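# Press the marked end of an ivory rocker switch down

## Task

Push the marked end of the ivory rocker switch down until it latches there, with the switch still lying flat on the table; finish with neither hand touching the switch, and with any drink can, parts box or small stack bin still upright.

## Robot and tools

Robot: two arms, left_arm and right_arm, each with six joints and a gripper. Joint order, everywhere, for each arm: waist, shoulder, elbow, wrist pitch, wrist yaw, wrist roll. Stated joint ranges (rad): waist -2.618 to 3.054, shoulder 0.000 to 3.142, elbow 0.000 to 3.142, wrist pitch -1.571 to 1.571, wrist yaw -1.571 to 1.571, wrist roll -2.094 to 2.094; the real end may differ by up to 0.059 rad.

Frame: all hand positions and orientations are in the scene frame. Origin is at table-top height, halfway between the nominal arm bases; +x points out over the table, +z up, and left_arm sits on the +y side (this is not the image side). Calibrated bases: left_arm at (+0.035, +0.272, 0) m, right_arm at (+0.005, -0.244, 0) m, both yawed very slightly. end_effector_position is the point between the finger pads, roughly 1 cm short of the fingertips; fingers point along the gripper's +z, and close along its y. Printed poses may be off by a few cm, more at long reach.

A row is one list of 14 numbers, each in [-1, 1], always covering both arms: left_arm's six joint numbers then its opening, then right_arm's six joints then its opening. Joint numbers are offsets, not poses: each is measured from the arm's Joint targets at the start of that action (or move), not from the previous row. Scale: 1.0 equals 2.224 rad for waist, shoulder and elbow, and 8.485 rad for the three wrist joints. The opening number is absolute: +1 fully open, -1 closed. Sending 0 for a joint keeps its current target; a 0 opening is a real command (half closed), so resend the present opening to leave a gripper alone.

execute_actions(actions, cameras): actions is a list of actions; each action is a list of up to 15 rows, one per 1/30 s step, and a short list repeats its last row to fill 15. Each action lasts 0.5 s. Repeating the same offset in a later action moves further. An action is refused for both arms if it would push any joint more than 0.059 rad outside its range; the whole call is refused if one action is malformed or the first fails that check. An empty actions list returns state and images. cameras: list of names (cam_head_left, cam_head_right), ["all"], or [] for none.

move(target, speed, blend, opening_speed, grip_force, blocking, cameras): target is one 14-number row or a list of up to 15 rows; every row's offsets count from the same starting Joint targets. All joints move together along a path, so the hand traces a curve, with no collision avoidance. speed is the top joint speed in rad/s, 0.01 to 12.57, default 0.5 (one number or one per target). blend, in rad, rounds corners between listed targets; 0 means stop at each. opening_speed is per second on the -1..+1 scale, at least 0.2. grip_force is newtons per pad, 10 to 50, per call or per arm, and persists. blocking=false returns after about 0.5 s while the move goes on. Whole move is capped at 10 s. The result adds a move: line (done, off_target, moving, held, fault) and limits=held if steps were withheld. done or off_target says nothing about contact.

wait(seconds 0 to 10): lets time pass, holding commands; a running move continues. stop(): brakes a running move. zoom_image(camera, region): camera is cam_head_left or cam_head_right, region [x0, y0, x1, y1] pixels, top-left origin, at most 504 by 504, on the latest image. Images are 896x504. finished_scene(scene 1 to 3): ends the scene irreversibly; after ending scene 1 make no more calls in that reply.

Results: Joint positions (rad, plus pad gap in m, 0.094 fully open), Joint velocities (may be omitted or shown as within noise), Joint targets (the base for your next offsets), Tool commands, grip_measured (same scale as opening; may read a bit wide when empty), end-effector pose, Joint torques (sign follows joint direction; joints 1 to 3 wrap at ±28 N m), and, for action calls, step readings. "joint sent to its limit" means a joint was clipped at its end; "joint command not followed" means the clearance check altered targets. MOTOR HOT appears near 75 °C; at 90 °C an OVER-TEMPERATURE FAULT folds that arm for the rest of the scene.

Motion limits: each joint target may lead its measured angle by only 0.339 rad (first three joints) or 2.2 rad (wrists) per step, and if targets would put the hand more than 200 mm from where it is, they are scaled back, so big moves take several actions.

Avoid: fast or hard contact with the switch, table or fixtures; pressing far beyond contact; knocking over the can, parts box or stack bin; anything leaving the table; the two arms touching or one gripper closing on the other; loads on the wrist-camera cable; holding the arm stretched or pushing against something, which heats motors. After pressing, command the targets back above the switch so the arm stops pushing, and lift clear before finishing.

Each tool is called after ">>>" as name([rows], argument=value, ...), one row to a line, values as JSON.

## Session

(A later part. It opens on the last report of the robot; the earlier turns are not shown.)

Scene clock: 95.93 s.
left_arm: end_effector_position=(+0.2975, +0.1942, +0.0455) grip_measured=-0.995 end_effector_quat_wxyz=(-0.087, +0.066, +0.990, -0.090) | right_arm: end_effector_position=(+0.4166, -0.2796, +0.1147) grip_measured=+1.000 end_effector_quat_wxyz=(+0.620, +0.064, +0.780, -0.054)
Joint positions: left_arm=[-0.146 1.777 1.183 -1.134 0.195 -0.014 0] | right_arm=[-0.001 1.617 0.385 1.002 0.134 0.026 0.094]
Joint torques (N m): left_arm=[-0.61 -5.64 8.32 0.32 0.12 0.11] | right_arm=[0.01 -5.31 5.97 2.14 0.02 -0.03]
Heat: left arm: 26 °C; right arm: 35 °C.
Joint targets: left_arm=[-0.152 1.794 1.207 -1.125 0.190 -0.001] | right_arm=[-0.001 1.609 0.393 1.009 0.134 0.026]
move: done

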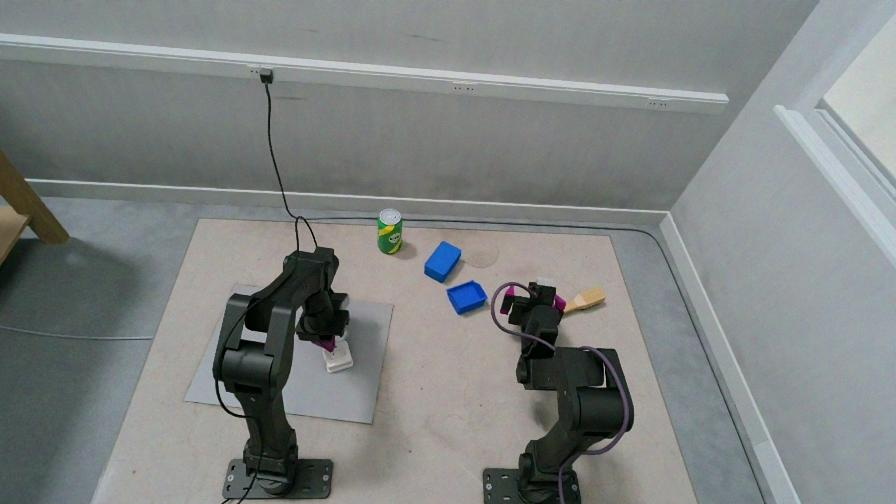

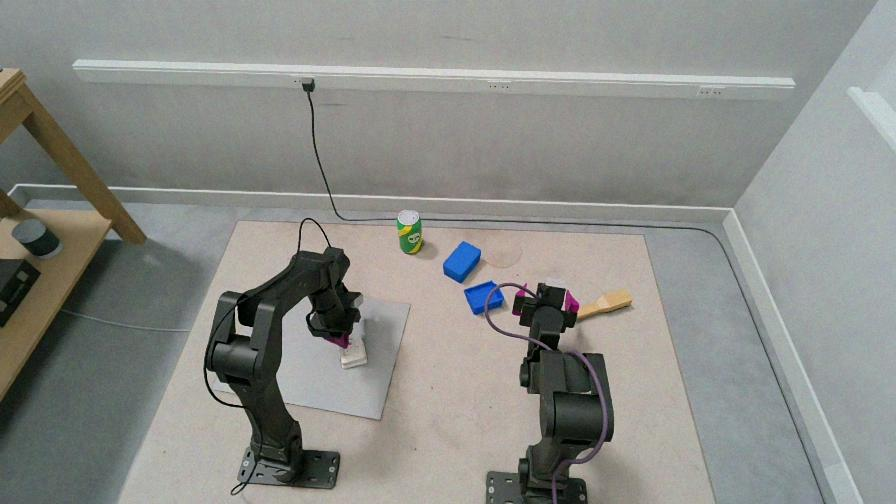

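>>> move([
  [0, 0, -0.02023, 0, 0, 0, -1, 0, 0, 0, 0, 0, 0, 1],
  [0, 0.00809, -0.02518, 0.00295, 0, 0, -1, 0, 0, 0, 0, 0, 0, 1],
], speed=[0.12, 0.08], cameras=["cam_head_left", "cam_head_right"])

>>> zoom_image(camera="cam_head_right", region=[330, 332, 366, 362])

>>> zoom_image(camera="cam_head_left", region=[316, 336, 352, 366])

Scene clock: 102.63 s.
left_arm: end_effector_position=(+0.2925, +0.1951, +0.0377) grip_measured=-0.995 end_effector_quat_wxyz=(-0.097, +0.066, +0.989, -0.088) | right_arm: end_effector_position=(+0.4166, -0.2796, +0.1147) grip_measured=+1.000 end_effector_quat_wxyz=(+0.620, +0.064, +0.780, -0.054)
Joint positions: left_arm=[-0.146 1.79 1.162 -1.121 0.194 -0.014 0] | right_arm=[-0.001 1.617 0.385 1.002 0.134 0.026 0.094]
Joint torques (N m): left_arm=[-0.55 -5.19 5.16 0.38 0.06 0.11] | right_arm=[0.01 -5.33 5.97 2.14 0.01 -0.02]
Heat: left arm: 26 °C; right arm: 36 °C.
Joint targets: left_arm=[-0.152 1.812 1.151 -1.100 0.190 0.000] | right_arm=[-0.001 1.609 0.393 1.009 0.134 0.026]
move: done

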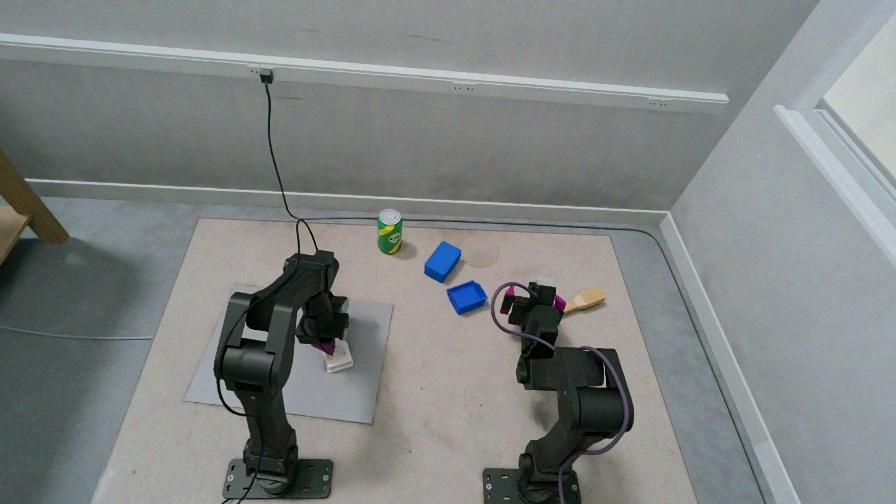

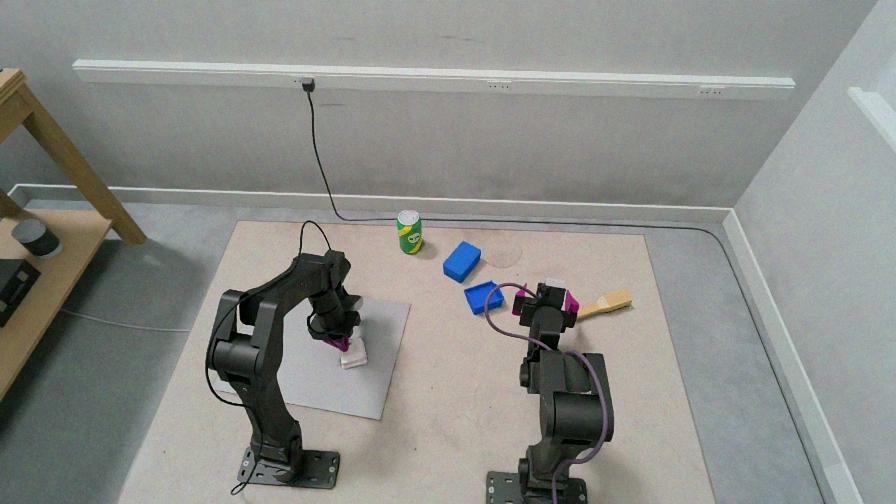

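Scaled by 14.000 from the camera's 896x504 image, which has a finer 1280x720 frame.

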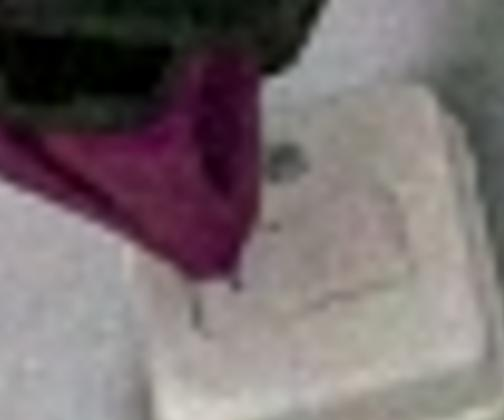

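Scaled by 14.000 from the camera's 896x504 image, which has a finer 1280x720 frame.

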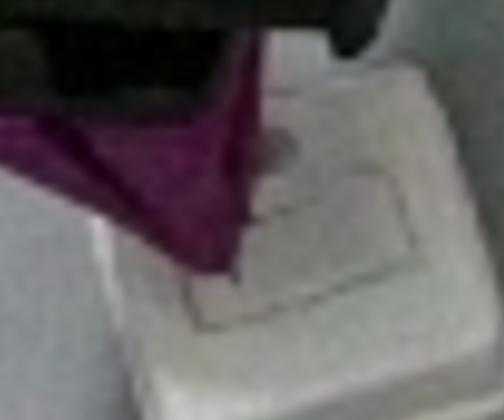

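>>> move([
  [0, -0.03147, 0, 0, 0, 0, -1, 0, 0, 0, 0, 0, 0, 1],
  [0, -0.05935, 0.067, -0.02829, 0, 0, -1, 0, 0, 0, 0, 0, 0, 1],
], speed=[0.2, 0.35], blend=0.015, cameras=["cam_head_left", "cam_head_right"])

>>> zoom_image(camera="cam_head_right", region=[330, 332, 366, 362])

>>> zoom_image(camera="cam_head_left", region=[316, 336, 352, 366])

Scene clock: 106.67 s.
left_arm: end_effector_position=(+0.2826, +0.1968, +0.0885) grip_measured=-0.995 end_effector_quat_wxyz=(-0.105, +0.065, +0.988, -0.088) | right_arm: end_effector_position=(+0.4166, -0.2796, +0.1147) grip_measured=+1.000 end_effector_quat_wxyz=(+0.620, +0.064, +0.780, -0.054)
Joint positions: left_arm=[-0.146 1.713 1.277 -1.33 0.194 -0.014 0] | right_arm=[-0.001 1.617 0.385 1.002 0.134 0.026 0.094]
Joint torques (N m): left_arm=[-0.54 -9.22 8.5 0.05 0.09 0.13] | right_arm=[-0.01 -5.33 5.98 2.15 0.01 -0.02]
Heat: left arm: 26 °C; right arm: 36 °C.
Joint targets: left_arm=[-0.152 1.680 1.300 -1.340 0.190 0.000] | right_arm=[-0.001 1.609 0.393 1.009 0.134 0.026]
move: done

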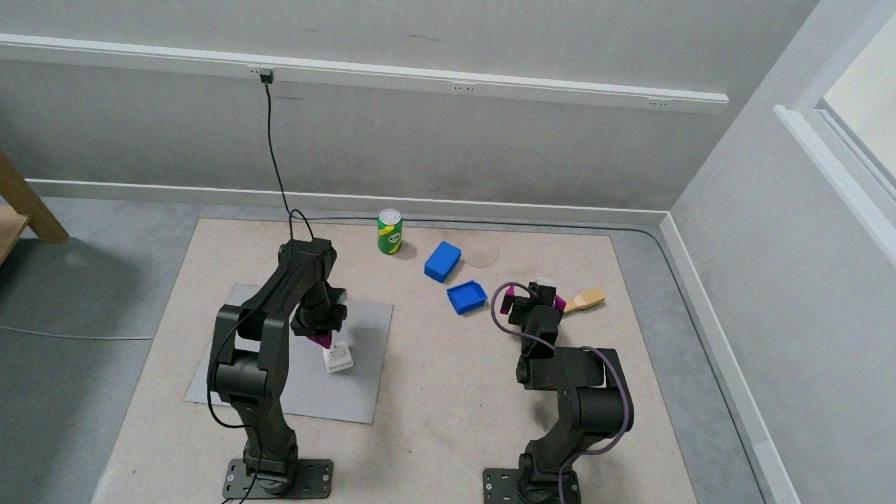

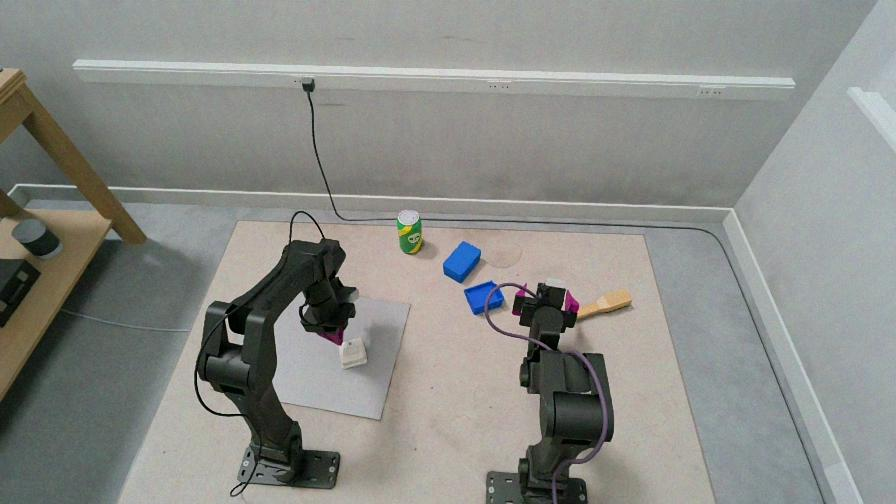

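Scaled by 14.000 from the camera's 896x504 image, which has a finer 1280x720 frame.

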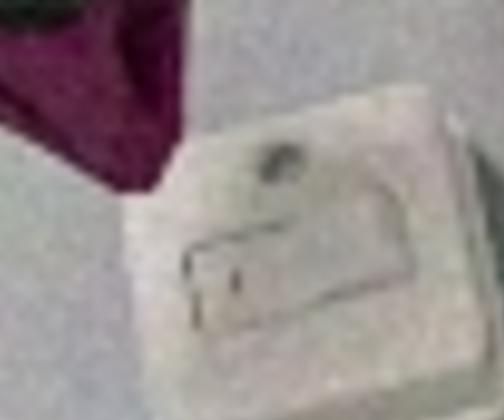

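Scaled by 14.000 from the camera's 896x504 image, which has a finer 1280x720 frame.

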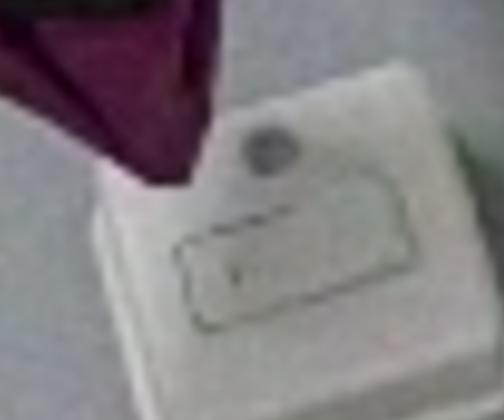

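>>> finished_scene(scene=3)

The scene is finished: the task was done.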